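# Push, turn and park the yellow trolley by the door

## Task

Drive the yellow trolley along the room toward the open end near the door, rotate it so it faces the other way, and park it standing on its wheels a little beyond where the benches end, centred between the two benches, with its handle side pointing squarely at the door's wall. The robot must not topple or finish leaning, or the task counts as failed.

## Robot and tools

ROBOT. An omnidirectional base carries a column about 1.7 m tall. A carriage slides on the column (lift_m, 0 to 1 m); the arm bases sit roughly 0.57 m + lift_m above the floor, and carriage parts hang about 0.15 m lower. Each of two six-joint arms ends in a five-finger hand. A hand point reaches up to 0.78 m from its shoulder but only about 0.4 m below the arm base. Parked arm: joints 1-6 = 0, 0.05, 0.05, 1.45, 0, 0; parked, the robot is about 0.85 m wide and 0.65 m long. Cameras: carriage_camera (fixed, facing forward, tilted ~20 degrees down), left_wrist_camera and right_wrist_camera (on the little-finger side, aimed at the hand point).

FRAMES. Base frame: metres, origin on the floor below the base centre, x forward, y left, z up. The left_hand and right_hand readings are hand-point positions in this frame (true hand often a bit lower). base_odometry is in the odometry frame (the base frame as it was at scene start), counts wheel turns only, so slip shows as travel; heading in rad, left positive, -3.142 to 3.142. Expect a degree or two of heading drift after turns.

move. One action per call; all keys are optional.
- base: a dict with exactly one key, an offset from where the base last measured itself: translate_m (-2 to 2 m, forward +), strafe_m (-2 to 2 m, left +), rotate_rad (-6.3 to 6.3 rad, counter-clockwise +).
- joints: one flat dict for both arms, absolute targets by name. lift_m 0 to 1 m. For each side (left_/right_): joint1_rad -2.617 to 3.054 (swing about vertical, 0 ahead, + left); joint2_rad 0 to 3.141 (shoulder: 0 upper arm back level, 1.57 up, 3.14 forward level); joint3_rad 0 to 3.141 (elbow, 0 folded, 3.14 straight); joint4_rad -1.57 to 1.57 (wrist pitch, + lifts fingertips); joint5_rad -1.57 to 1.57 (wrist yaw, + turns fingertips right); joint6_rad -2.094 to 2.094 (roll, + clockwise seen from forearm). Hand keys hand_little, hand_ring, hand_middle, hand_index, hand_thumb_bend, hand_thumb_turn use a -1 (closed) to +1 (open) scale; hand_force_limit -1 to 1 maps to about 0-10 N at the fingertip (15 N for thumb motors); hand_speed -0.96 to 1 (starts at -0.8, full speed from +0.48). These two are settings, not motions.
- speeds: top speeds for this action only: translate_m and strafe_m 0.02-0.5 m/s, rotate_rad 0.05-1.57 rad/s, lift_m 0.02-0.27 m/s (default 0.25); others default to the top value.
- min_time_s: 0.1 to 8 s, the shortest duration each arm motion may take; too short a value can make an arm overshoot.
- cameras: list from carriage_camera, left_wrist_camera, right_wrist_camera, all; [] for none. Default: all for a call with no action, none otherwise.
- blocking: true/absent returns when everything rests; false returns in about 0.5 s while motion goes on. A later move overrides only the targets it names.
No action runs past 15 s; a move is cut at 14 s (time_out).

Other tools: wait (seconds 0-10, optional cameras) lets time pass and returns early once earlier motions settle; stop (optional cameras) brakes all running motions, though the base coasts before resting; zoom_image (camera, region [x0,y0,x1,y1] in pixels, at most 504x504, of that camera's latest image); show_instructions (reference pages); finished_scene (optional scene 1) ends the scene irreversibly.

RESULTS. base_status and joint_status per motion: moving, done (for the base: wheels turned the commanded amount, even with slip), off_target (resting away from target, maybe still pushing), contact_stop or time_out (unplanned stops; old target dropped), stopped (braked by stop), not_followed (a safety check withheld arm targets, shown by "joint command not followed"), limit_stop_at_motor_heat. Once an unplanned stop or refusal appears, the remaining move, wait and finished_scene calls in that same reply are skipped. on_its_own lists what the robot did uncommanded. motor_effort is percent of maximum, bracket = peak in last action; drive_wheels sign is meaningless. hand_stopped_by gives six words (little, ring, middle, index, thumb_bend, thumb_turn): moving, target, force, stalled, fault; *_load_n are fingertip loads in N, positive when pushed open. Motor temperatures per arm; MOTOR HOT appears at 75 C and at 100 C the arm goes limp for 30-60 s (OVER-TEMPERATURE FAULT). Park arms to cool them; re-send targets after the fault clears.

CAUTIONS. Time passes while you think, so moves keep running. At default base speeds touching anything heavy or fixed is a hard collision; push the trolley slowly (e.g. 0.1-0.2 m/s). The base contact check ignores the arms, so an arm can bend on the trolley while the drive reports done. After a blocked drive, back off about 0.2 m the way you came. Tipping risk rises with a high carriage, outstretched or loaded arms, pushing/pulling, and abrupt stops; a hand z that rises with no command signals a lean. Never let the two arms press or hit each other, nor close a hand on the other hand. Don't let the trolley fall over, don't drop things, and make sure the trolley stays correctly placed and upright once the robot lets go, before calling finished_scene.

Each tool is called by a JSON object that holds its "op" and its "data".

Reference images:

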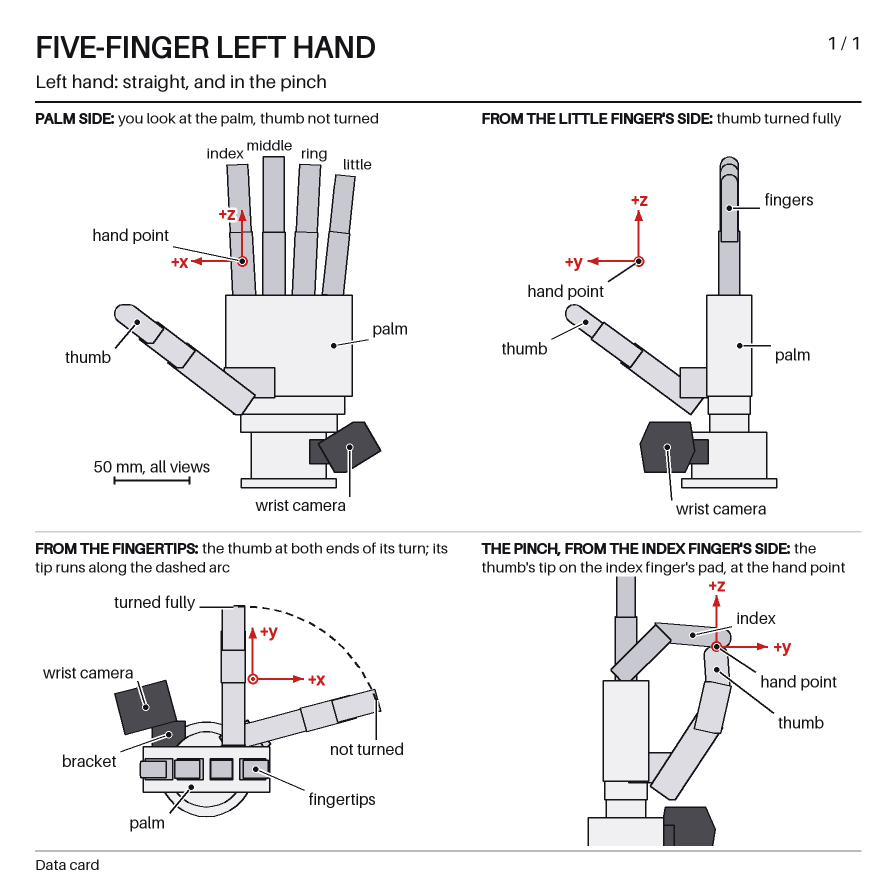

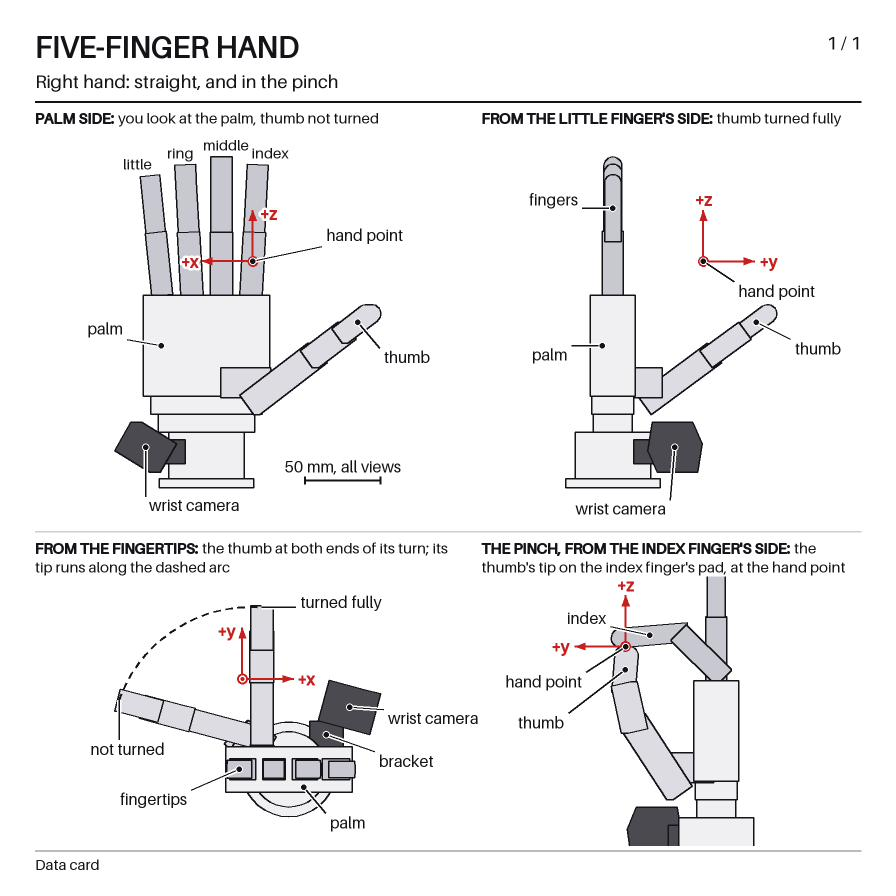

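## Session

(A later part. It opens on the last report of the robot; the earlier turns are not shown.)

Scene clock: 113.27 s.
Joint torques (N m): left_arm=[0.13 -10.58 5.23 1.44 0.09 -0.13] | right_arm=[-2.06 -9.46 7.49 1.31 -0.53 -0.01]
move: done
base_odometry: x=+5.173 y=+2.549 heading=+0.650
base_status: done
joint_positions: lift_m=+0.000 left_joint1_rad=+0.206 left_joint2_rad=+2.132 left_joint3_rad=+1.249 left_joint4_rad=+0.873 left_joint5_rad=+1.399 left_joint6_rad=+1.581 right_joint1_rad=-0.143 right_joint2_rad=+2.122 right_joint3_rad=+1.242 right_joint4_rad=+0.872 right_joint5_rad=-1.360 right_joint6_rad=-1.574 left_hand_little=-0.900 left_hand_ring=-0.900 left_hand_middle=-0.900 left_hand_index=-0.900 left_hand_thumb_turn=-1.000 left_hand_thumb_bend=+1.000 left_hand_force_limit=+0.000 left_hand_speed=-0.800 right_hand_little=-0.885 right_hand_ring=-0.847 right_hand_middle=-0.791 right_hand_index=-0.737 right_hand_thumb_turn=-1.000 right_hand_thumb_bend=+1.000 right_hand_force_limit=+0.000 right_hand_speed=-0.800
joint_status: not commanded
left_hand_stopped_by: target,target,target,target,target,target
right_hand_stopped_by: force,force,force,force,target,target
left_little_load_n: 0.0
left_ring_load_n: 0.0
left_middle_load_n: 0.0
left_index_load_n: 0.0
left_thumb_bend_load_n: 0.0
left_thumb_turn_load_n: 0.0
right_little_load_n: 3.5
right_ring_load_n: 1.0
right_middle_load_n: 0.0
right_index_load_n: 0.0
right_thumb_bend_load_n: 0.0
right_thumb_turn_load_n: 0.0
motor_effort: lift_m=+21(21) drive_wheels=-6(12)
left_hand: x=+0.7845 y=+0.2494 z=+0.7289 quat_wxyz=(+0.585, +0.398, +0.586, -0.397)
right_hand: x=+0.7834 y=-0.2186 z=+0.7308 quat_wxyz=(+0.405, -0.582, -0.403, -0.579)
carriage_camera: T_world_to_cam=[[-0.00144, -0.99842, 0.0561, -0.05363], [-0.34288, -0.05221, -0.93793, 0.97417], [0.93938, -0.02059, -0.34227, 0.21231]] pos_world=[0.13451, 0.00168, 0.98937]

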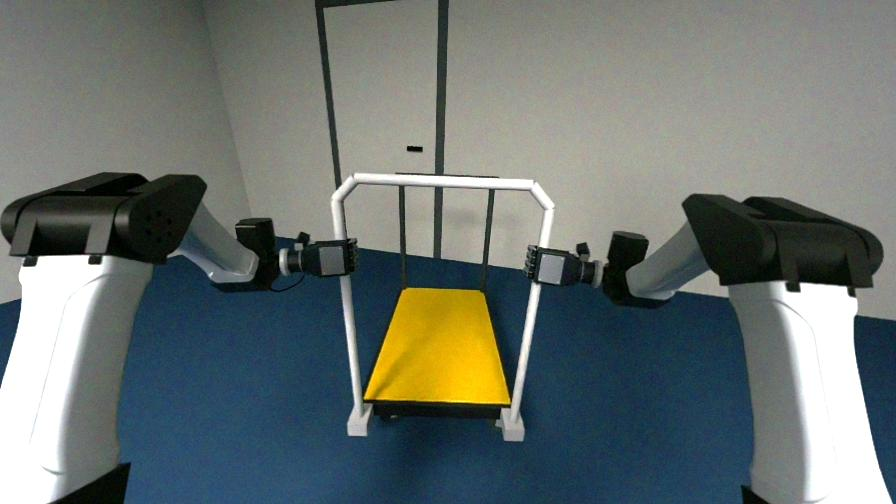

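{"op": "move", "data": {"base": {"rotate_rad": 0.65}, "speeds": {"rotate_rad": 0.15}, "cameras": ["carriage_camera"]}}

{"op": "move", "data": {"base": {"rotate_rad": 0.67}, "speeds": {"rotate_rad": 0.15}, "cameras": ["carriage_camera"]}}

Scene clock: 118.70 s.
Joint torques (N m): left_arm=[0.16 -10.67 5.12 1.39 -0.13 -0.13] | right_arm=[-2.45 -9.44 7.16 1.36 -0.6 -0.03]
move: done
base_odometry: x=+5.173 y=+2.549 heading=+1.301
base_status: done
joint_positions: lift_m=+0.000 left_joint1_rad=+0.204 left_joint2_rad=+2.132 left_joint3_rad=+1.249 left_joint4_rad=+0.875 left_joint5_rad=+1.419 left_joint6_rad=+1.582 right_joint1_rad=-0.137 right_joint2_rad=+2.122 right_joint3_rad=+1.245 right_joint4_rad=+0.868 right_joint5_rad=-1.354 right_joint6_rad=-1.573 left_hand_little=-0.900 left_hand_ring=-0.900 left_hand_middle=-0.900 left_hand_index=-0.900 left_hand_thumb_turn=-1.000 left_hand_thumb_bend=+1.000 left_hand_force_limit=+0.000 left_hand_speed=-0.800 right_hand_little=-0.884 right_hand_ring=-0.847 right_hand_middle=-0.791 right_hand_index=-0.737 right_hand_thumb_turn=-1.000 right_hand_thumb_bend=+1.000 right_hand_force_limit=+0.000 right_hand_speed=-0.800
joint_status: not commanded
left_hand_stopped_by: target,target,target,target,target,target
right_hand_stopped_by: force,force,force,force,target,target
left_little_load_n: 0.0
left_ring_load_n: 0.0
left_middle_load_n: 0.0
left_index_load_n: 0.0
left_thumb_bend_load_n: 0.0
left_thumb_turn_load_n: 0.0
right_little_load_n: 4.5
right_ring_load_n: 2.0
right_middle_load_n: 0.0
right_index_load_n: 0.0
right_thumb_bend_load_n: 0.0
right_thumb_turn_load_n: 0.5
motor_effort: lift_m=+21(22) drive_wheels=-4(13)
left_hand: x=+0.7812 y=+0.2458 z=+0.7293 quat_wxyz=(+0.581, +0.405, +0.580, -0.402)
right_hand: x=+0.7842 y=-0.2162 z=+0.7313 quat_wxyz=(+0.406, -0.582, -0.403, -0.578)
carriage_camera: T_world_to_cam=[[-0.00144, -0.99842, 0.0561, -0.05363], [-0.34288, -0.05221, -0.93793, 0.97417], [0.93938, -0.02059, -0.34227, 0.21231]] pos_world=[0.13451, 0.00168, 0.98937]

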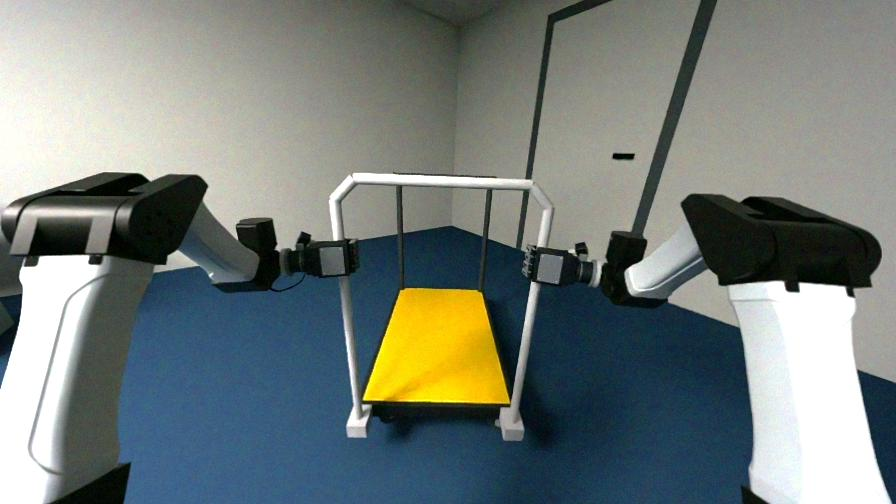

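Scene clock: 123.93 s.
Joint torques (N m): left_arm=[0.31 -10.41 5.27 1.38 -0.14 -0.11] | right_arm=[-2.45 -9.46 7.04 1.31 -0.51 -0.02]
move: done
base_odometry: x=+5.174 y=+2.549 heading=+1.971
base_status: done
joint_positions: lift_m=+0.000 left_joint1_rad=+0.204 left_joint2_rad=+2.132 left_joint3_rad=+1.249 left_joint4_rad=+0.878 left_joint5_rad=+1.420 left_joint6_rad=+1.582 right_joint1_rad=-0.137 right_joint2_rad=+2.122 right_joint3_rad=+1.246 right_joint4_rad=+0.870 right_joint5_rad=-1.358 right_joint6_rad=-1.574 left_hand_little=-0.900 left_hand_ring=-0.900 left_hand_middle=-0.900 left_hand_index=-0.900 left_hand_thumb_turn=-1.000 left_hand_thumb_bend=+1.000 left_hand_force_limit=+0.000 left_hand_speed=-0.800 right_hand_little=-0.884 right_hand_ring=-0.847 right_hand_middle=-0.791 right_hand_index=-0.737 right_hand_thumb_turn=-1.000 right_hand_thumb_bend=+1.000 right_hand_force_limit=+0.000 right_hand_speed=-0.800
joint_status: not commanded
left_hand_stopped_by: target,target,target,target,target,target
right_hand_stopped_by: force,force,force,force,target,target
left_little_load_n: 0.0
left_ring_load_n: 0.0
left_middle_load_n: 0.0
left_index_load_n: 0.0
left_thumb_bend_load_n: 0.0
left_thumb_turn_load_n: 0.0
right_little_load_n: 5.0
right_ring_load_n: 2.0
right_middle_load_n: 0.0
right_index_load_n: 0.0
right_thumb_bend_load_n: 0.0
right_thumb_turn_load_n: 0.5
motor_effort: lift_m=+21(21) drive_wheels=-4(13)
left_hand: x=+0.7810 y=+0.2452 z=+0.7298 quat_wxyz=(+0.581, +0.406, +0.579, -0.402)
right_hand: x=+0.7837 y=-0.2155 z=+0.7322 quat_wxyz=(+0.406, -0.580, -0.405, -0.578)
carriage_camera: T_world_to_cam=[[-0.00144, -0.99842, 0.0561, -0.05363], [-0.34288, -0.05221, -0.93793, 0.97417], [0.93938, -0.02059, -0.34227, 0.21231]] pos_world=[0.13451, 0.00168, 0.98937]

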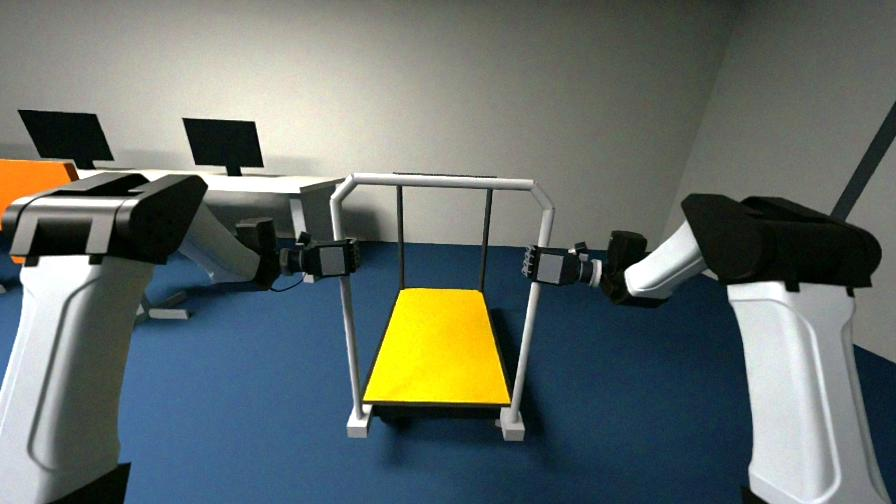

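{"op": "zoom_image", "data": {"camera": "carriage_camera", "region": [120, 130, 380, 330]}}

Scaled by 1.938 from the camera's image (finer frame: 1280x720).

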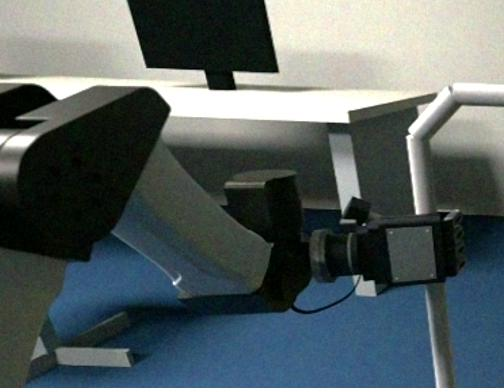

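{"op": "move", "data": {"base": {"rotate_rad": 0.8}, "speeds": {"rotate_rad": 0.15}, "cameras": ["carriage_camera"]}}

{"op": "move", "data": {"base": {"rotate_rad": 0.78}, "speeds": {"rotate_rad": 0.15}, "cameras": ["carriage_camera"]}}

Scene clock: 133.03 s.
Joint torques (N m): left_arm=[0.44 -10.73 5.23 1.37 -0.14 -0.16] | right_arm=[-2.5 -9.44 7.06 1.3 -0.54 -0.02]
move: done
base_odometry: x=+5.173 y=+2.550 heading=+2.771
base_status: done
joint_positions: lift_m=+0.000 left_joint1_rad=+0.204 left_joint2_rad=+2.132 left_joint3_rad=+1.249 left_joint4_rad=+0.879 left_joint5_rad=+1.420 left_joint6_rad=+1.582 right_joint1_rad=-0.137 right_joint2_rad=+2.122 right_joint3_rad=+1.246 right_joint4_rad=+0.871 right_joint5_rad=-1.360 right_joint6_rad=-1.574 left_hand_little=-0.900 left_hand_ring=-0.900 left_hand_middle=-0.900 left_hand_index=-0.900 left_hand_thumb_turn=-1.000 left_hand_thumb_bend=+1.000 left_hand_force_limit=+0.000 left_hand_speed=-0.800 right_hand_little=-0.884 right_hand_ring=-0.847 right_hand_middle=-0.791 right_hand_index=-0.737 right_hand_thumb_turn=-1.000 right_hand_thumb_bend=+1.000 right_hand_force_limit=+0.000 right_hand_speed=-0.800
joint_status: not commanded
left_hand_stopped_by: target,target,target,target,target,target
right_hand_stopped_by: force,force,force,force,target,target
left_little_load_n: 0.0
left_ring_load_n: 0.0
left_middle_load_n: 0.0
left_index_load_n: 0.0
left_thumb_bend_load_n: 0.0
left_thumb_turn_load_n: 0.0
right_little_load_n: 5.0
right_ring_load_n: 1.5
right_middle_load_n: 0.0
right_index_load_n: 0.0
right_thumb_bend_load_n: 0.0
right_thumb_turn_load_n: 0.0
motor_effort: lift_m=+21(21) drive_wheels=-5(12)
left_hand: x=+0.7810 y=+0.2452 z=+0.7299 quat_wxyz=(+0.582, +0.406, +0.579, -0.402)
right_hand: x=+0.7836 y=-0.2154 z=+0.7324 quat_wxyz=(+0.406, -0.579, -0.406, -0.578)
carriage_camera: T_world_to_cam=[[-0.00144, -0.99842, 0.0561, -0.05363], [-0.34288, -0.05221, -0.93793, 0.97417], [0.93938, -0.02059, -0.34227, 0.21231]] pos_world=[0.13451, 0.00168, 0.98937]

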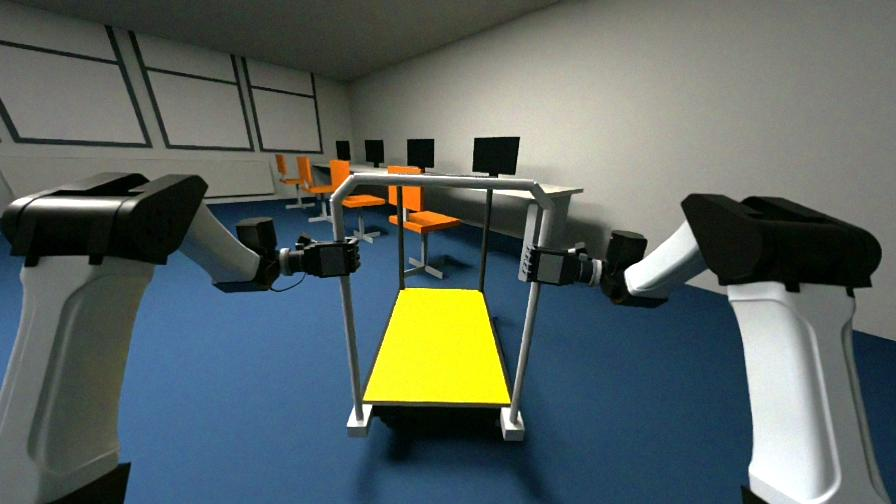

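Scene clock: 139.00 s.
Joint torques (N m): left_arm=[0.39 -10.59 5.23 1.37 -0.13 -0.17] | right_arm=[-2.41 -9.47 7.06 1.32 -0.53 -0.02]
move: done
base_odometry: x=+5.173 y=+2.550 heading=-2.732
base_status: done
joint_positions: lift_m=+0.000 left_joint1_rad=+0.204 left_joint2_rad=+2.132 left_joint3_rad=+1.249 left_joint4_rad=+0.879 left_joint5_rad=+1.420 left_joint6_rad=+1.583 right_joint1_rad=-0.137 right_joint2_rad=+2.122 right_joint3_rad=+1.246 right_joint4_rad=+0.872 right_joint5_rad=-1.360 right_joint6_rad=-1.574 left_hand_little=-0.900 left_hand_ring=-0.900 left_hand_middle=-0.900 left_hand_index=-0.900 left_hand_thumb_turn=-1.000 left_hand_thumb_bend=+1.000 left_hand_force_limit=+0.000 left_hand_speed=-0.800 right_hand_little=-0.884 right_hand_ring=-0.847 right_hand_middle=-0.791 right_hand_index=-0.737 right_hand_thumb_turn=-1.000 right_hand_thumb_bend=+1.000 right_hand_force_limit=+0.000 right_hand_speed=-0.800
joint_status: not commanded
left_hand_stopped_by: target,target,target,target,target,target
right_hand_stopped_by: force,force,force,force,target,target
left_little_load_n: 0.0
left_ring_load_n: 0.0
left_middle_load_n: 0.0
left_index_load_n: 0.0
left_thumb_bend_load_n: 0.0
left_thumb_turn_load_n: 0.0
right_little_load_n: 5.0
right_ring_load_n: 1.5
right_middle_load_n: 0.0
right_index_load_n: 0.0
right_thumb_bend_load_n: 0.0
right_thumb_turn_load_n: 0.0
motor_effort: lift_m=+21(21) drive_wheels=-4(13)
left_hand: x=+0.7811 y=+0.2454 z=+0.7300 quat_wxyz=(+0.582, +0.406, +0.579, -0.402)
right_hand: x=+0.7836 y=-0.2154 z=+0.7325 quat_wxyz=(+0.406, -0.579, -0.406, -0.579)
carriage_camera: T_world_to_cam=[[-0.00144, -0.99842, 0.0561, -0.05363], [-0.34288, -0.05221, -0.93793, 0.97417], [0.93938, -0.02059, -0.34227, 0.21231]] pos_world=[0.13451, 0.00168, 0.98937]

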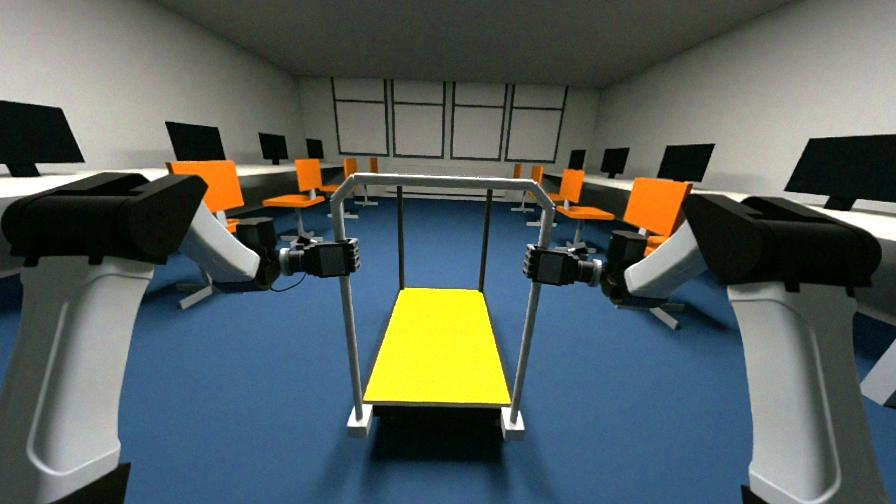

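{"op": "move", "data": {"base": {"translate_m": -0.5}, "speeds": {"translate_m": 0.1}, "cameras": ["carriage_camera"]}}

Scene clock: 145.10 s.
Joint torques (N m): left_arm=[0.28 -10.52 5.33 1.26 -0.83 -0.21] | right_arm=[-3.04 -9.44 7.02 1.33 -0.32 -0.04]
Motor temperatures (°C): left_arm=[26 52 34 34 29 29] | right_arm=[26 48 35 40 29 25]
move: done
base_odometry: x=+5.632 y=+2.749 heading=-2.731
base_status: done
joint_positions: lift_m=+0.000 left_joint1_rad=+0.204 left_joint2_rad=+2.132 left_joint3_rad=+1.246 left_joint4_rad=+0.882 left_joint5_rad=+1.491 left_joint6_rad=+1.589 right_joint1_rad=-0.131 right_joint2_rad=+2.122 right_joint3_rad=+1.246 right_joint4_rad=+0.868 right_joint5_rad=-1.381 right_joint6_rad=-1.573 left_hand_little=-0.900 left_hand_ring=-0.900 left_hand_middle=-0.900 left_hand_index=-0.900 left_hand_thumb_turn=-1.000 left_hand_thumb_bend=+1.000 left_hand_force_limit=+0.000 left_hand_speed=-0.800 right_hand_little=-0.884 right_hand_ring=-0.847 right_hand_middle=-0.791 right_hand_index=-0.737 right_hand_thumb_turn=-1.000 right_hand_thumb_bend=+1.000 right_hand_force_limit=+0.000 right_hand_speed=-0.800
joint_status: not commanded
left_hand_stopped_by: target,target,target,target,target,target
right_hand_stopped_by: force,force,force,force,target,target
left_little_load_n: 0.0
left_ring_load_n: 0.0
left_middle_load_n: 0.0
left_index_load_n: 0.0
left_thumb_bend_load_n: 0.0
left_thumb_turn_load_n: 0.0
right_little_load_n: 4.0
right_ring_load_n: 2.5
right_middle_load_n: 0.0
right_index_load_n: -0.5
right_thumb_bend_load_n: 0.0
right_thumb_turn_load_n: 0.0
motor_effort: lift_m=+21(22) drive_wheels=-5(10)
left_hand: x=+0.7692 y=+0.2368 z=+0.7300 quat_wxyz=(+0.569, +0.429, +0.563, -0.420)
right_hand: x=+0.7793 y=-0.2096 z=+0.7319 quat_wxyz=(+0.415, -0.575, -0.413, -0.572)
carriage_camera: T_world_to_cam=[[-0.00144, -0.99842, 0.0561, -0.05363], [-0.34288, -0.05221, -0.93793, 0.97417], [0.93938, -0.02059, -0.34227, 0.21231]] pos_world=[0.13451, 0.00168, 0.98937]

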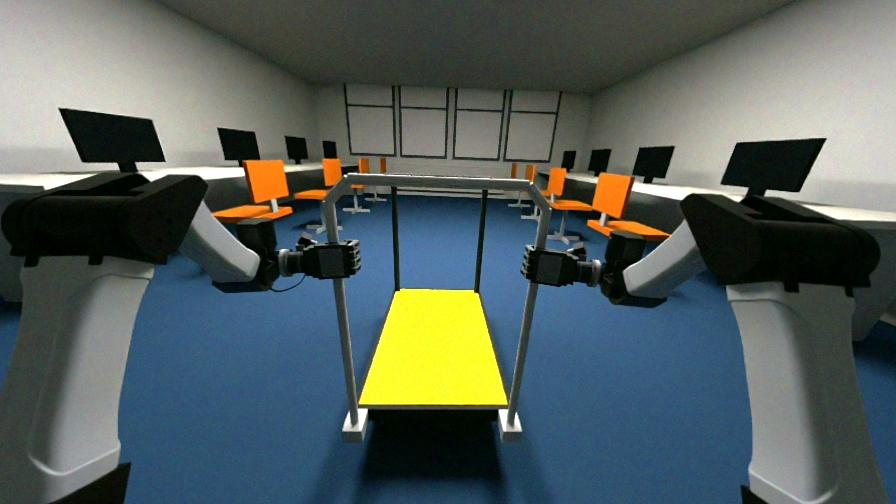

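{"op": "move", "data": {"base": {"translate_m": -0.38}, "speeds": {"translate_m": 0.1}, "cameras": ["carriage_camera"]}}

{"op": "zoom_image", "data": {"camera": "carriage_camera", "region": [200, 0, 700, 260]}}

{"op": "zoom_image", "data": {"camera": "carriage_camera", "region": [640, 100, 896, 380]}}

{"op": "zoom_image", "data": {"camera": "carriage_camera", "region": [0, 80, 320, 360]}}

Scene clock: 149.90 s.
Joint torques (N m): left_arm=[0.43 -10.5 5.39 1.27 -0.74 -0.23] | right_arm=[-2.78 -9.46 6.89 1.34 -0.31 -0.05]
move: done
base_odometry: x=+5.980 y=+2.901 heading=-2.730
base_status: done
joint_positions: lift_m=+0.000 left_joint1_rad=+0.202 left_joint2_rad=+2.132 left_joint3_rad=+1.246 left_joint4_rad=+0.883 left_joint5_rad=+1.479 left_joint6_rad=+1.589 right_joint1_rad=-0.134 right_joint2_rad=+2.122 right_joint3_rad=+1.248 right_joint4_rad=+0.866 right_joint5_rad=-1.382 right_joint6_rad=-1.572 left_hand_little=-0.900 left_hand_ring=-0.900 left_hand_middle=-0.900 left_hand_index=-0.900 left_hand_thumb_turn=-1.000 left_hand_thumb_bend=+1.000 left_hand_force_limit=+0.000 left_hand_speed=-0.800 right_hand_little=-0.885 right_hand_ring=-0.847 right_hand_middle=-0.791 right_hand_index=-0.737 right_hand_thumb_turn=-1.000 right_hand_thumb_bend=+1.000 right_hand_force_limit=+0.000 right_hand_speed=-0.800
joint_status: not commanded
left_hand_stopped_by: target,target,target,target,target,target
right_hand_stopped_by: force,force,force,force,target,target
left_little_load_n: 0.0
left_ring_load_n: 0.0
left_middle_load_n: 0.0
left_index_load_n: 0.0
left_thumb_bend_load_n: 0.0
left_thumb_turn_load_n: 0.0
right_little_load_n: 2.5
right_ring_load_n: 2.0
right_middle_load_n: 0.0
right_index_load_n: 0.0
right_thumb_bend_load_n: -0.5
right_thumb_turn_load_n: 0.5
motor_effort: lift_m=+21(21) drive_wheels=-5(12)
left_hand: x=+0.7712 y=+0.2376 z=+0.7301 quat_wxyz=(+0.571, +0.426, +0.565, -0.417)
right_hand: x=+0.7796 y=-0.2111 z=+0.7319 quat_wxyz=(+0.415, -0.576, -0.412, -0.572)
carriage_camera: T_world_to_cam=[[-0.00144, -0.99842, 0.0561, -0.05363], [-0.34288, -0.05221, -0.93793, 0.97417], [0.93938, -0.02059, -0.34227, 0.21231]] pos_world=[0.13451, 0.00168, 0.98937]

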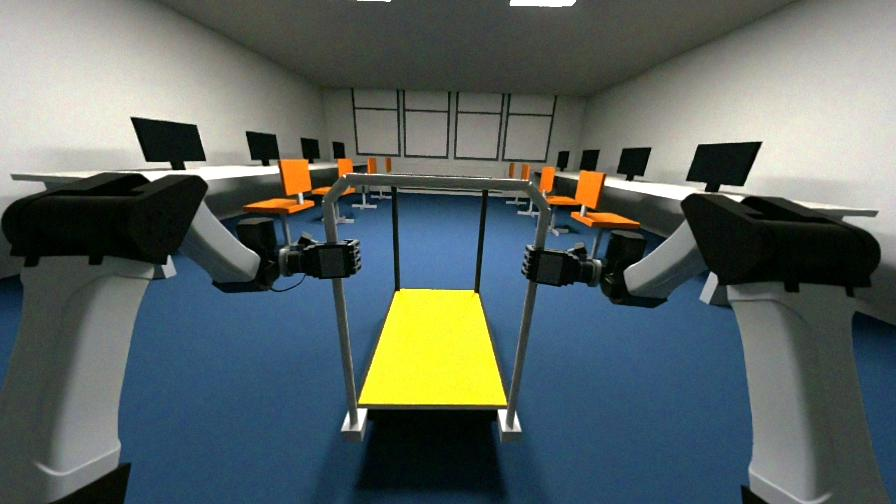

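Scaled by 1.008 from the camera's image (finer frame: 1280x720).

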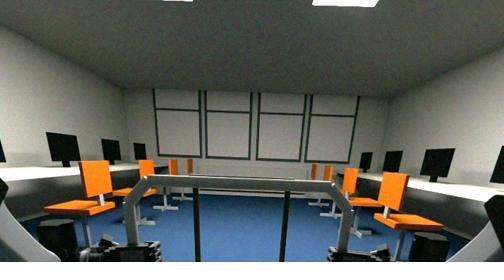

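Scaled by 1.800 from the camera's image (finer frame: 1280x720).

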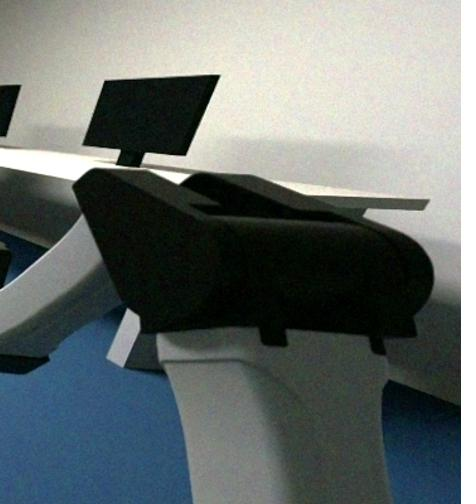

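Scaled by 1.575 from the camera's image (finer frame: 1280x720).

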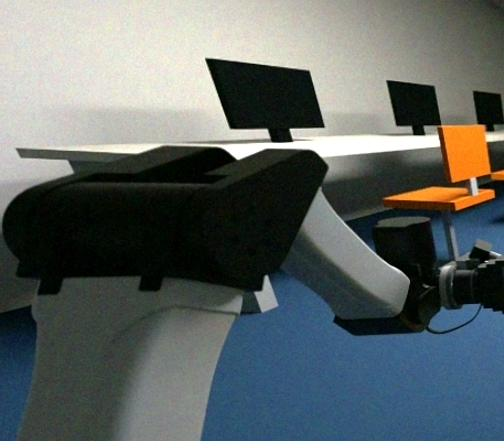

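{"op": "move", "data": {"base": {"rotate_rad": -0.035}, "speeds": {"rotate_rad": 0.08}}}

{"op": "move", "data": {"base": {"strafe_m": 0.14}, "speeds": {"strafe_m": 0.05}, "cameras": ["carriage_camera"]}}

{"op": "zoom_image", "data": {"camera": "carriage_camera", "region": [200, 0, 700, 260]}}

{"op": "zoom_image", "data": {"camera": "carriage_camera", "region": [640, 100, 896, 380]}}

{"op": "zoom_image", "data": {"camera": "carriage_camera", "region": [0, 100, 256, 380]}}

Scene clock: 152.67 s.
Joint torques (N m): left_arm=[-0.21 -10.32 5.83 1.23 -0.85 -0.28] | right_arm=[-2.54 -9.4 6.84 1.33 0.03 -0.03]
move: done
base_odometry: x=+5.980 y=+2.901 heading=-2.764
base_status: done
joint_positions: lift_m=+0.000 left_joint1_rad=+0.209 left_joint2_rad=+2.129 left_joint3_rad=+1.241 left_joint4_rad=+0.885 left_joint5_rad=+1.490 left_joint6_rad=+1.594 right_joint1_rad=-0.137 right_joint2_rad=+2.122 right_joint3_rad=+1.248 right_joint4_rad=+0.866 right_joint5_rad=-1.414 right_joint6_rad=-1.573 left_hand_little=-0.900 left_hand_ring=-0.900 left_hand_middle=-0.900 left_hand_index=-0.900 left_hand_thumb_turn=-1.000 left_hand_thumb_bend=+1.000 left_hand_force_limit=+0.000 left_hand_speed=-0.800 right_hand_little=-0.885 right_hand_ring=-0.847 right_hand_middle=-0.791 right_hand_index=-0.737 right_hand_thumb_turn=-1.000 right_hand_thumb_bend=+1.000 right_hand_force_limit=+0.000 right_hand_speed=-0.800
joint_status: not commanded
left_hand_stopped_by: target,target,target,target,target,target
right_hand_stopped_by: force,force,force,force,target,target
left_little_load_n: 0.0
left_ring_load_n: 0.0
left_middle_load_n: 0.0
left_index_load_n: 0.0
left_thumb_bend_load_n: 0.0
left_thumb_turn_load_n: 0.0
right_little_load_n: 2.0
right_ring_load_n: 1.5
right_middle_load_n: 0.0
right_index_load_n: 0.0
right_thumb_bend_load_n: 0.0
right_thumb_turn_load_n: 0.5
motor_effort: lift_m=+21(21) drive_wheels=-4(8)
left_hand: x=+0.7690 y=+0.2395 z=+0.7303 quat_wxyz=(+0.571, +0.428, +0.563, -0.417)
right_hand: x=+0.7747 y=-0.2089 z=+0.7321 quat_wxyz=(+0.423, -0.569, -0.420, -0.566)
pictures: none

Scene clock: 155.97 s.
Joint torques (N m): left_arm=[1.8 -10.21 5.9 1.27 -0.13 -0.28] | right_arm=[-0.98 -9.39 6.79 1.29 0.62 0]
move: done
base_odometry: x=+6.032 y=+2.771 heading=-2.764
base_status: done
joint_positions: lift_m=+0.000 left_joint1_rad=+0.186 left_joint2_rad=+2.129 left_joint3_rad=+1.241 left_joint4_rad=+0.886 left_joint5_rad=+1.419 left_joint6_rad=+1.593 right_joint1_rad=-0.155 right_joint2_rad=+2.122 right_joint3_rad=+1.248 right_joint4_rad=+0.866 right_joint5_rad=-1.470 right_joint6_rad=-1.576 left_hand_little=-0.900 left_hand_ring=-0.900 left_hand_middle=-0.900 left_hand_index=-0.900 left_hand_thumb_turn=-1.000 left_hand_thumb_bend=+1.000 left_hand_force_limit=+0.000 left_hand_speed=-0.800 right_hand_little=-0.885 right_hand_ring=-0.847 right_hand_middle=-0.791 right_hand_index=-0.737 right_hand_thumb_turn=-1.000 right_hand_thumb_bend=+1.000 right_hand_force_limit=+0.000 right_hand_speed=-0.800
joint_status: not commanded
left_hand_stopped_by: target,target,target,target,target,target
right_hand_stopped_by: force,force,force,force,target,target
left_little_load_n: 0.0
left_ring_load_n: 0.0
left_middle_load_n: 0.5
left_index_load_n: 2.0
left_thumb_bend_load_n: 0.0
left_thumb_turn_load_n: 0.5
right_little_load_n: 0.0
right_ring_load_n: 0.0
right_middle_load_n: -0.5
right_index_load_n: 0.0
right_thumb_bend_load_n: 0.0
right_thumb_turn_load_n: 0.0
motor_effort: lift_m=+21(22) drive_wheels=-1(7)
left_hand: x=+0.7789 y=+0.2354 z=+0.7304 quat_wxyz=(+0.581, +0.415, +0.573, -0.403)
right_hand: x=+0.7672 y=-0.2127 z=+0.7323 quat_wxyz=(+0.433, -0.561, -0.431, -0.559)
carriage_camera: T_world_to_cam=[[-0.00144, -0.99842, 0.0561, -0.05363], [-0.34288, -0.05221, -0.93793, 0.97417], [0.93938, -0.02059, -0.34227, 0.21231]] pos_world=[0.13451, 0.00168, 0.98937]

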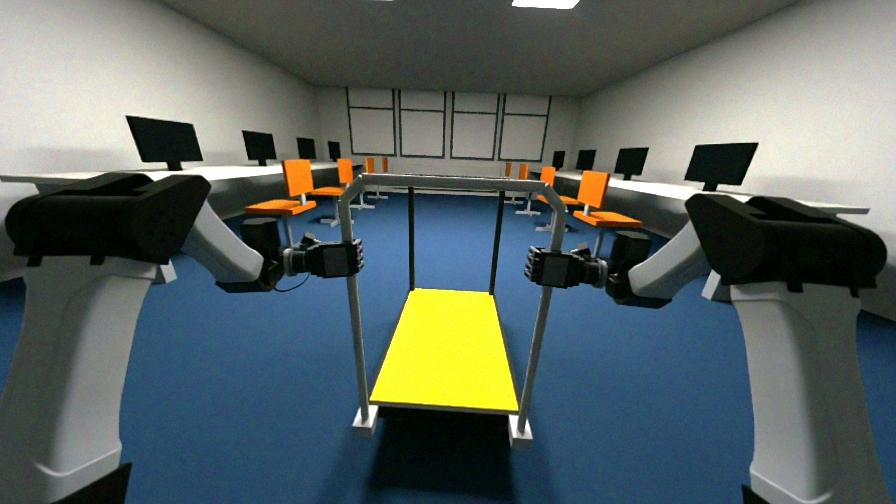

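Scaled by 1.008 from the camera's image (finer frame: 1280x720).

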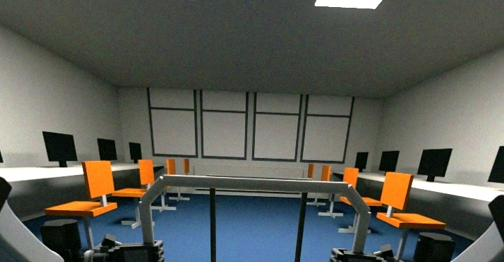

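Scaled by 1.800 from the camera's image (finer frame: 1280x720).

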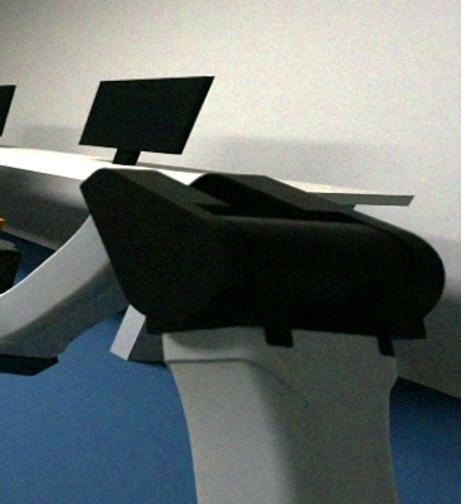

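Scaled by 1.800 from the camera's image (finer frame: 1280x720).

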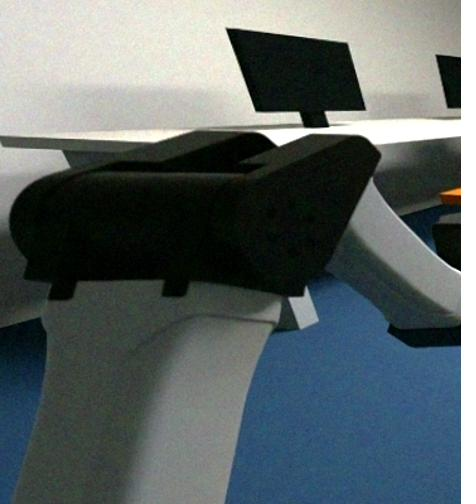

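{"op": "move", "data": {"base": {"rotate_rad": 0.07}, "speeds": {"rotate_rad": 0.08}, "cameras": ["carriage_camera"]}}

{"op": "zoom_image", "data": {"camera": "carriage_camera", "region": [200, 0, 700, 260]}}

{"op": "zoom_image", "data": {"camera": "carriage_camera", "region": [300, 260, 600, 460]}}

Scene clock: 158.73 s.
Joint torques (N m): left_arm=[0.8 -10.32 5.71 1.31 0.29 -0.23] | right_arm=[-1.22 -9.33 7.31 1.1 0.84 0.11]
move: done
base_odometry: x=+6.032 y=+2.771 heading=-2.695
base_status: done
joint_positions: lift_m=+0.000 left_joint1_rad=+0.197 left_joint2_rad=+2.129 left_joint3_rad=+1.243 left_joint4_rad=+0.886 left_joint5_rad=+1.381 left_joint6_rad=+1.590 right_joint1_rad=-0.153 right_joint2_rad=+2.122 right_joint3_rad=+1.242 right_joint4_rad=+0.880 right_joint5_rad=-1.490 right_joint6_rad=-1.586 left_hand_little=-0.900 left_hand_ring=-0.900 left_hand_middle=-0.900 left_hand_index=-0.900 left_hand_thumb_turn=-1.000 left_hand_thumb_bend=+1.000 left_hand_force_limit=+0.000 left_hand_speed=-0.800 right_hand_little=-0.885 right_hand_ring=-0.848 right_hand_middle=-0.791 right_hand_index=-0.737 right_hand_thumb_turn=-1.000 right_hand_thumb_bend=+1.000 right_hand_force_limit=+0.000 right_hand_speed=-0.800
joint_status: not commanded
left_hand_stopped_by: target,target,target,target,target,target
right_hand_stopped_by: force,force,force,force,target,target
left_little_load_n: 0.0
left_ring_load_n: 0.0
left_middle_load_n: 0.5
left_index_load_n: 2.0
left_thumb_bend_load_n: 0.0
left_thumb_turn_load_n: 0.0
right_little_load_n: 0.0
right_ring_load_n: 0.0
right_middle_load_n: 0.0
right_index_load_n: 0.0
right_thumb_bend_load_n: 0.0
right_thumb_turn_load_n: 0.0
motor_effort: lift_m=+21(22) drive_wheels=+2(9)
left_hand: x=+0.7861 y=+0.2463 z=+0.7307 quat_wxyz=(+0.590, +0.400, +0.583, -0.389)
right_hand: x=+0.7631 y=-0.2093 z=+0.7331 quat_wxyz=(+0.434, -0.551, -0.443, -0.558)
carriage_camera: T_world_to_cam=[[-0.00144, -0.99842, 0.0561, -0.05363], [-0.34288, -0.05221, -0.93793, 0.97417], [0.93938, -0.02059, -0.34227, 0.21231]] pos_world=[0.13451, 0.00168, 0.98937]

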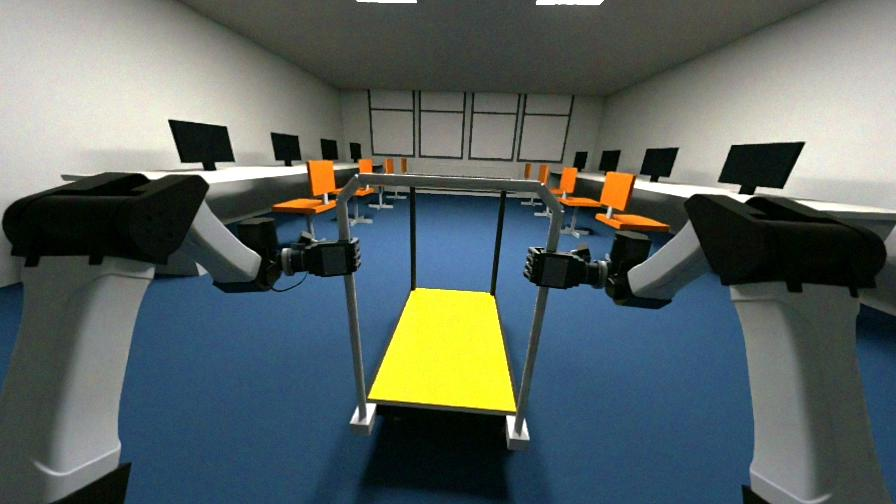

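Scaled by 1.008 from the camera's image (finer frame: 1280x720).

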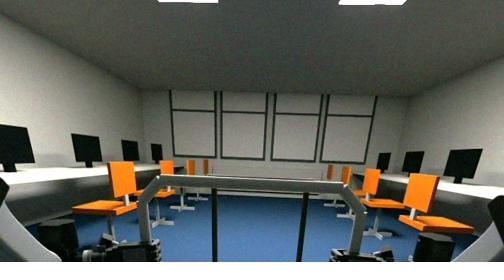

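Scaled by 1.680 from the camera's image (finer frame: 1280x720).

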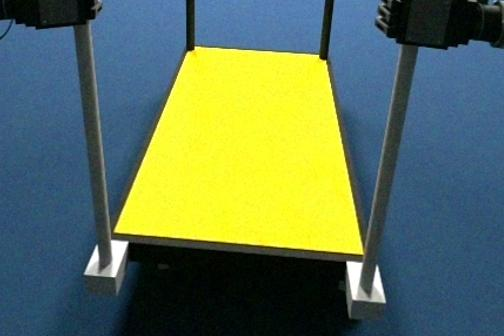

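{"op": "move", "data": {"joints": {"left_joint1_rad": 0.199, "left_joint5_rad": 1.383, "left_joint6_rad": 1.59, "right_joint1_rad": -0.154, "right_joint5_rad": -1.485, "right_joint6_rad": -1.586}}}

{"op": "move", "data": {"joints": {"left_hand_speed": -0.7, "right_hand_speed": -0.7, "left_hand_index": 1, "left_hand_middle": 1, "left_hand_ring": 1, "left_hand_little": 1, "right_hand_index": 1, "right_hand_middle": 1, "right_hand_ring": 1, "right_hand_little": 1}, "cameras": ["all"]}}

Scene clock: 160.43 s.
Joint torques (N m): left_arm=[-0.02 -10.4 5.71 1.3 0.1 -0.08] | right_arm=[-0.34 -9.31 7.31 1.12 0.15 -0.06]
move: done
base_odometry: x=+6.032 y=+2.771 heading=-2.695
base_status: not commanded
joint_positions: lift_m=+0.000 left_joint1_rad=+0.197 left_joint2_rad=+2.129 left_joint3_rad=+1.243 left_joint4_rad=+0.886 left_joint5_rad=+1.381 left_joint6_rad=+1.593 right_joint1_rad=-0.153 right_joint2_rad=+2.122 right_joint3_rad=+1.242 right_joint4_rad=+0.880 right_joint5_rad=-1.501 right_joint6_rad=-1.586 left_hand_little=-0.900 left_hand_ring=-0.900 left_hand_middle=-0.900 left_hand_index=-0.900 left_hand_thumb_turn=-1.000 left_hand_thumb_bend=+1.000 left_hand_force_limit=+0.000 left_hand_speed=-0.800 right_hand_little=-0.885 right_hand_ring=-0.848 right_hand_middle=-0.791 right_hand_index=-0.737 right_hand_thumb_turn=-1.000 right_hand_thumb_bend=+1.000 right_hand_force_limit=+0.000 right_hand_speed=-0.800
joint_status: all done
left_hand_stopped_by: target,target,target,target,target,target
right_hand_stopped_by: force,force,force,force,target,target
left_little_load_n: 0.0
left_ring_load_n: 0.0
left_middle_load_n: 0.5
left_index_load_n: 1.5
left_thumb_bend_load_n: 0.0
left_thumb_turn_load_n: 0.0
right_little_load_n: 0.0
right_ring_load_n: 0.0
right_middle_load_n: 0.0
right_index_load_n: 0.0
right_thumb_bend_load_n: 0.0
right_thumb_turn_load_n: 0.0
motor_effort: lift_m=+21(22) drive_wheels=+0(2)
left_hand: x=+0.7862 y=+0.2464 z=+0.7309 quat_wxyz=(+0.591, +0.401, +0.582, -0.388)
right_hand: x=+0.7613 y=-0.2082 z=+0.7331 quat_wxyz=(+0.437, -0.549, -0.446, -0.556)
pictures: none

Scene clock: 163.20 s.
Joint torques (N m): left_arm=[-0.06 -10.36 5.68 1.38 0.11 -0.1] | right_arm=[-0.34 -9.33 7.28 1.1 0.16 -0.04]
move: done
base_odometry: x=+6.032 y=+2.771 heading=-2.695
base_status: not commanded
joint_positions: lift_m=+0.000 left_joint1_rad=+0.197 left_joint2_rad=+2.129 left_joint3_rad=+1.243 left_joint4_rad=+0.879 left_joint5_rad=+1.381 left_joint6_rad=+1.593 right_joint1_rad=-0.153 right_joint2_rad=+2.122 right_joint3_rad=+1.242 right_joint4_rad=+0.880 right_joint5_rad=-1.501 right_joint6_rad=-1.586 left_hand_little=+1.000 left_hand_ring=+1.000 left_hand_middle=+1.000 left_hand_index=+1.000 left_hand_thumb_turn=-1.000 left_hand_thumb_bend=+1.000 left_hand_force_limit=+0.000 left_hand_speed=-0.700 right_hand_little=+1.000 right_hand_ring=+1.000 right_hand_middle=+1.000 right_hand_index=+1.000 right_hand_thumb_turn=-1.000 right_hand_thumb_bend=+1.000 right_hand_force_limit=+0.000 right_hand_speed=-0.700
joint_status: all done
left_hand_stopped_by: target,target,target,target,target,target
right_hand_stopped_by: target,target,target,target,target,target
left_little_load_n: 0.0
left_ring_load_n: 0.0
left_middle_load_n: 0.0
left_index_load_n: 0.0
left_thumb_bend_load_n: 0.0
left_thumb_turn_load_n: 0.0
right_little_load_n: 0.0
right_ring_load_n: 0.0
right_middle_load_n: 0.0
right_index_load_n: 0.0
right_thumb_bend_load_n: 0.0
right_thumb_turn_load_n: 0.0
motor_effort: lift_m=+21(21) drive_wheels=+1(2)
left_hand: x=+0.7859 y=+0.2463 z=+0.7296 quat_wxyz=(+0.589, +0.399, +0.584, -0.390)
right_hand: x=+0.7613 y=-0.2082 z=+0.7331 quat_wxyz=(+0.437, -0.549, -0.446, -0.556)
pictures: carriage_camera, left_wrist_camera, right_wrist_camera
carriage_camera: T_world_to_cam=[[-0.00144, -0.99842, 0.0561, -0.05363], [-0.34288, -0.05221, -0.93793, 0.97417], [0.93938, -0.02059, -0.34227, 0.21231]] pos_world=[0.13451, 0.00168, 0.98937]
left_wrist_camera: T_world_to_cam=[[-0.88696, -0.39127, -0.24538, 0.96785], [-0.01258, 0.55157, -0.83403, 0.48096], [0.46168, -0.73667, -0.49414, 0.28807]] pos_world=[0.7315, 0.32562, 0.78097]
right_wrist_camera: T_world_to_cam=[[0.91579, -0.22353, 0.33371, -0.98924], [0.17399, -0.52807, -0.83119, 0.37113], [0.36202, 0.81925, -0.44471, 0.33783]] pos_world=[0.71906, -0.30191, 0.78883]

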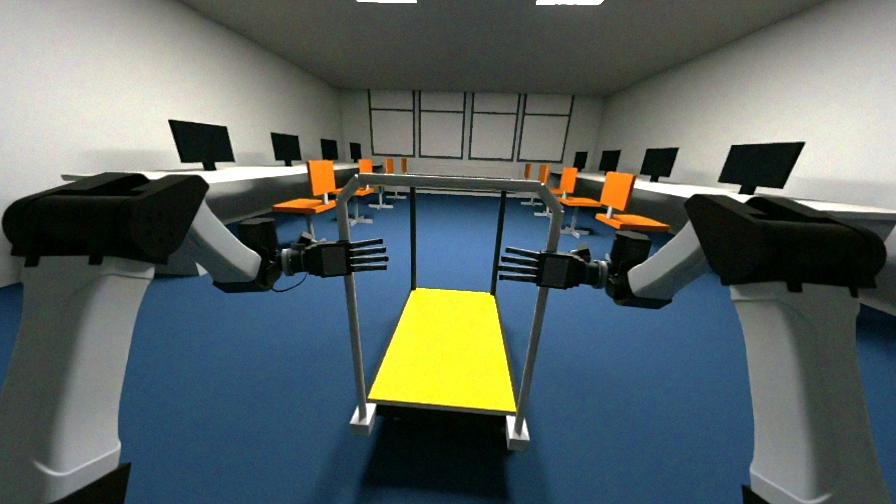

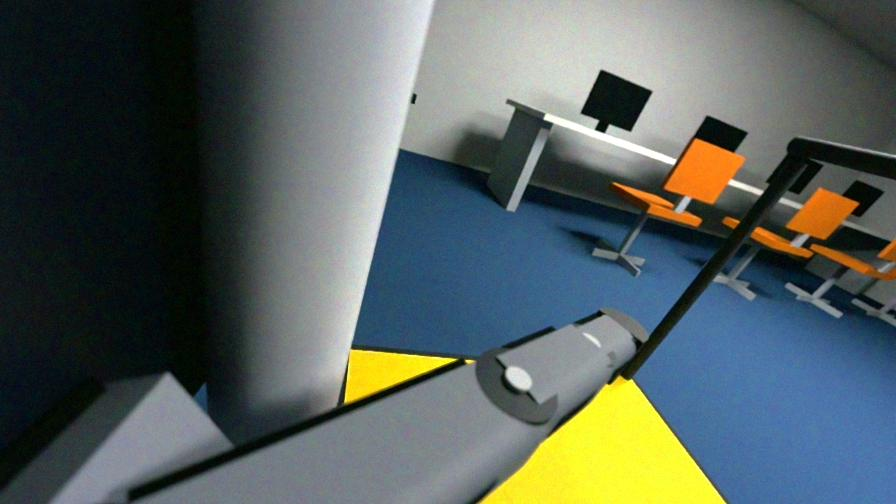

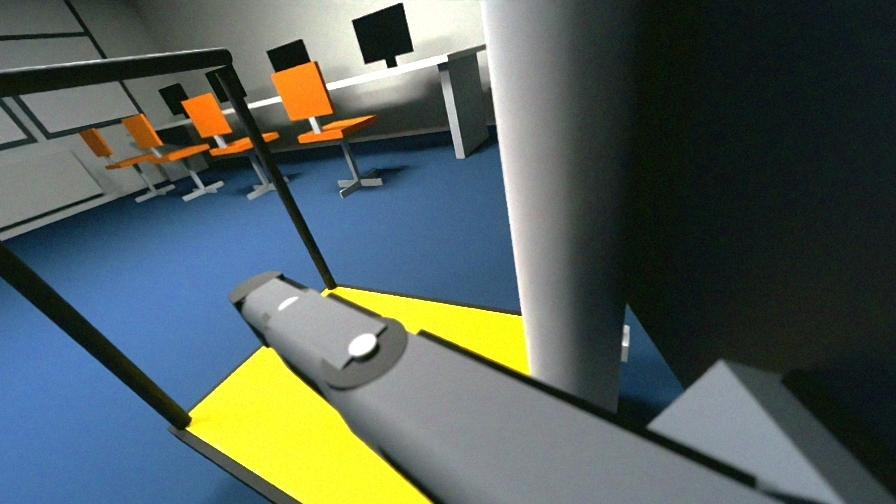

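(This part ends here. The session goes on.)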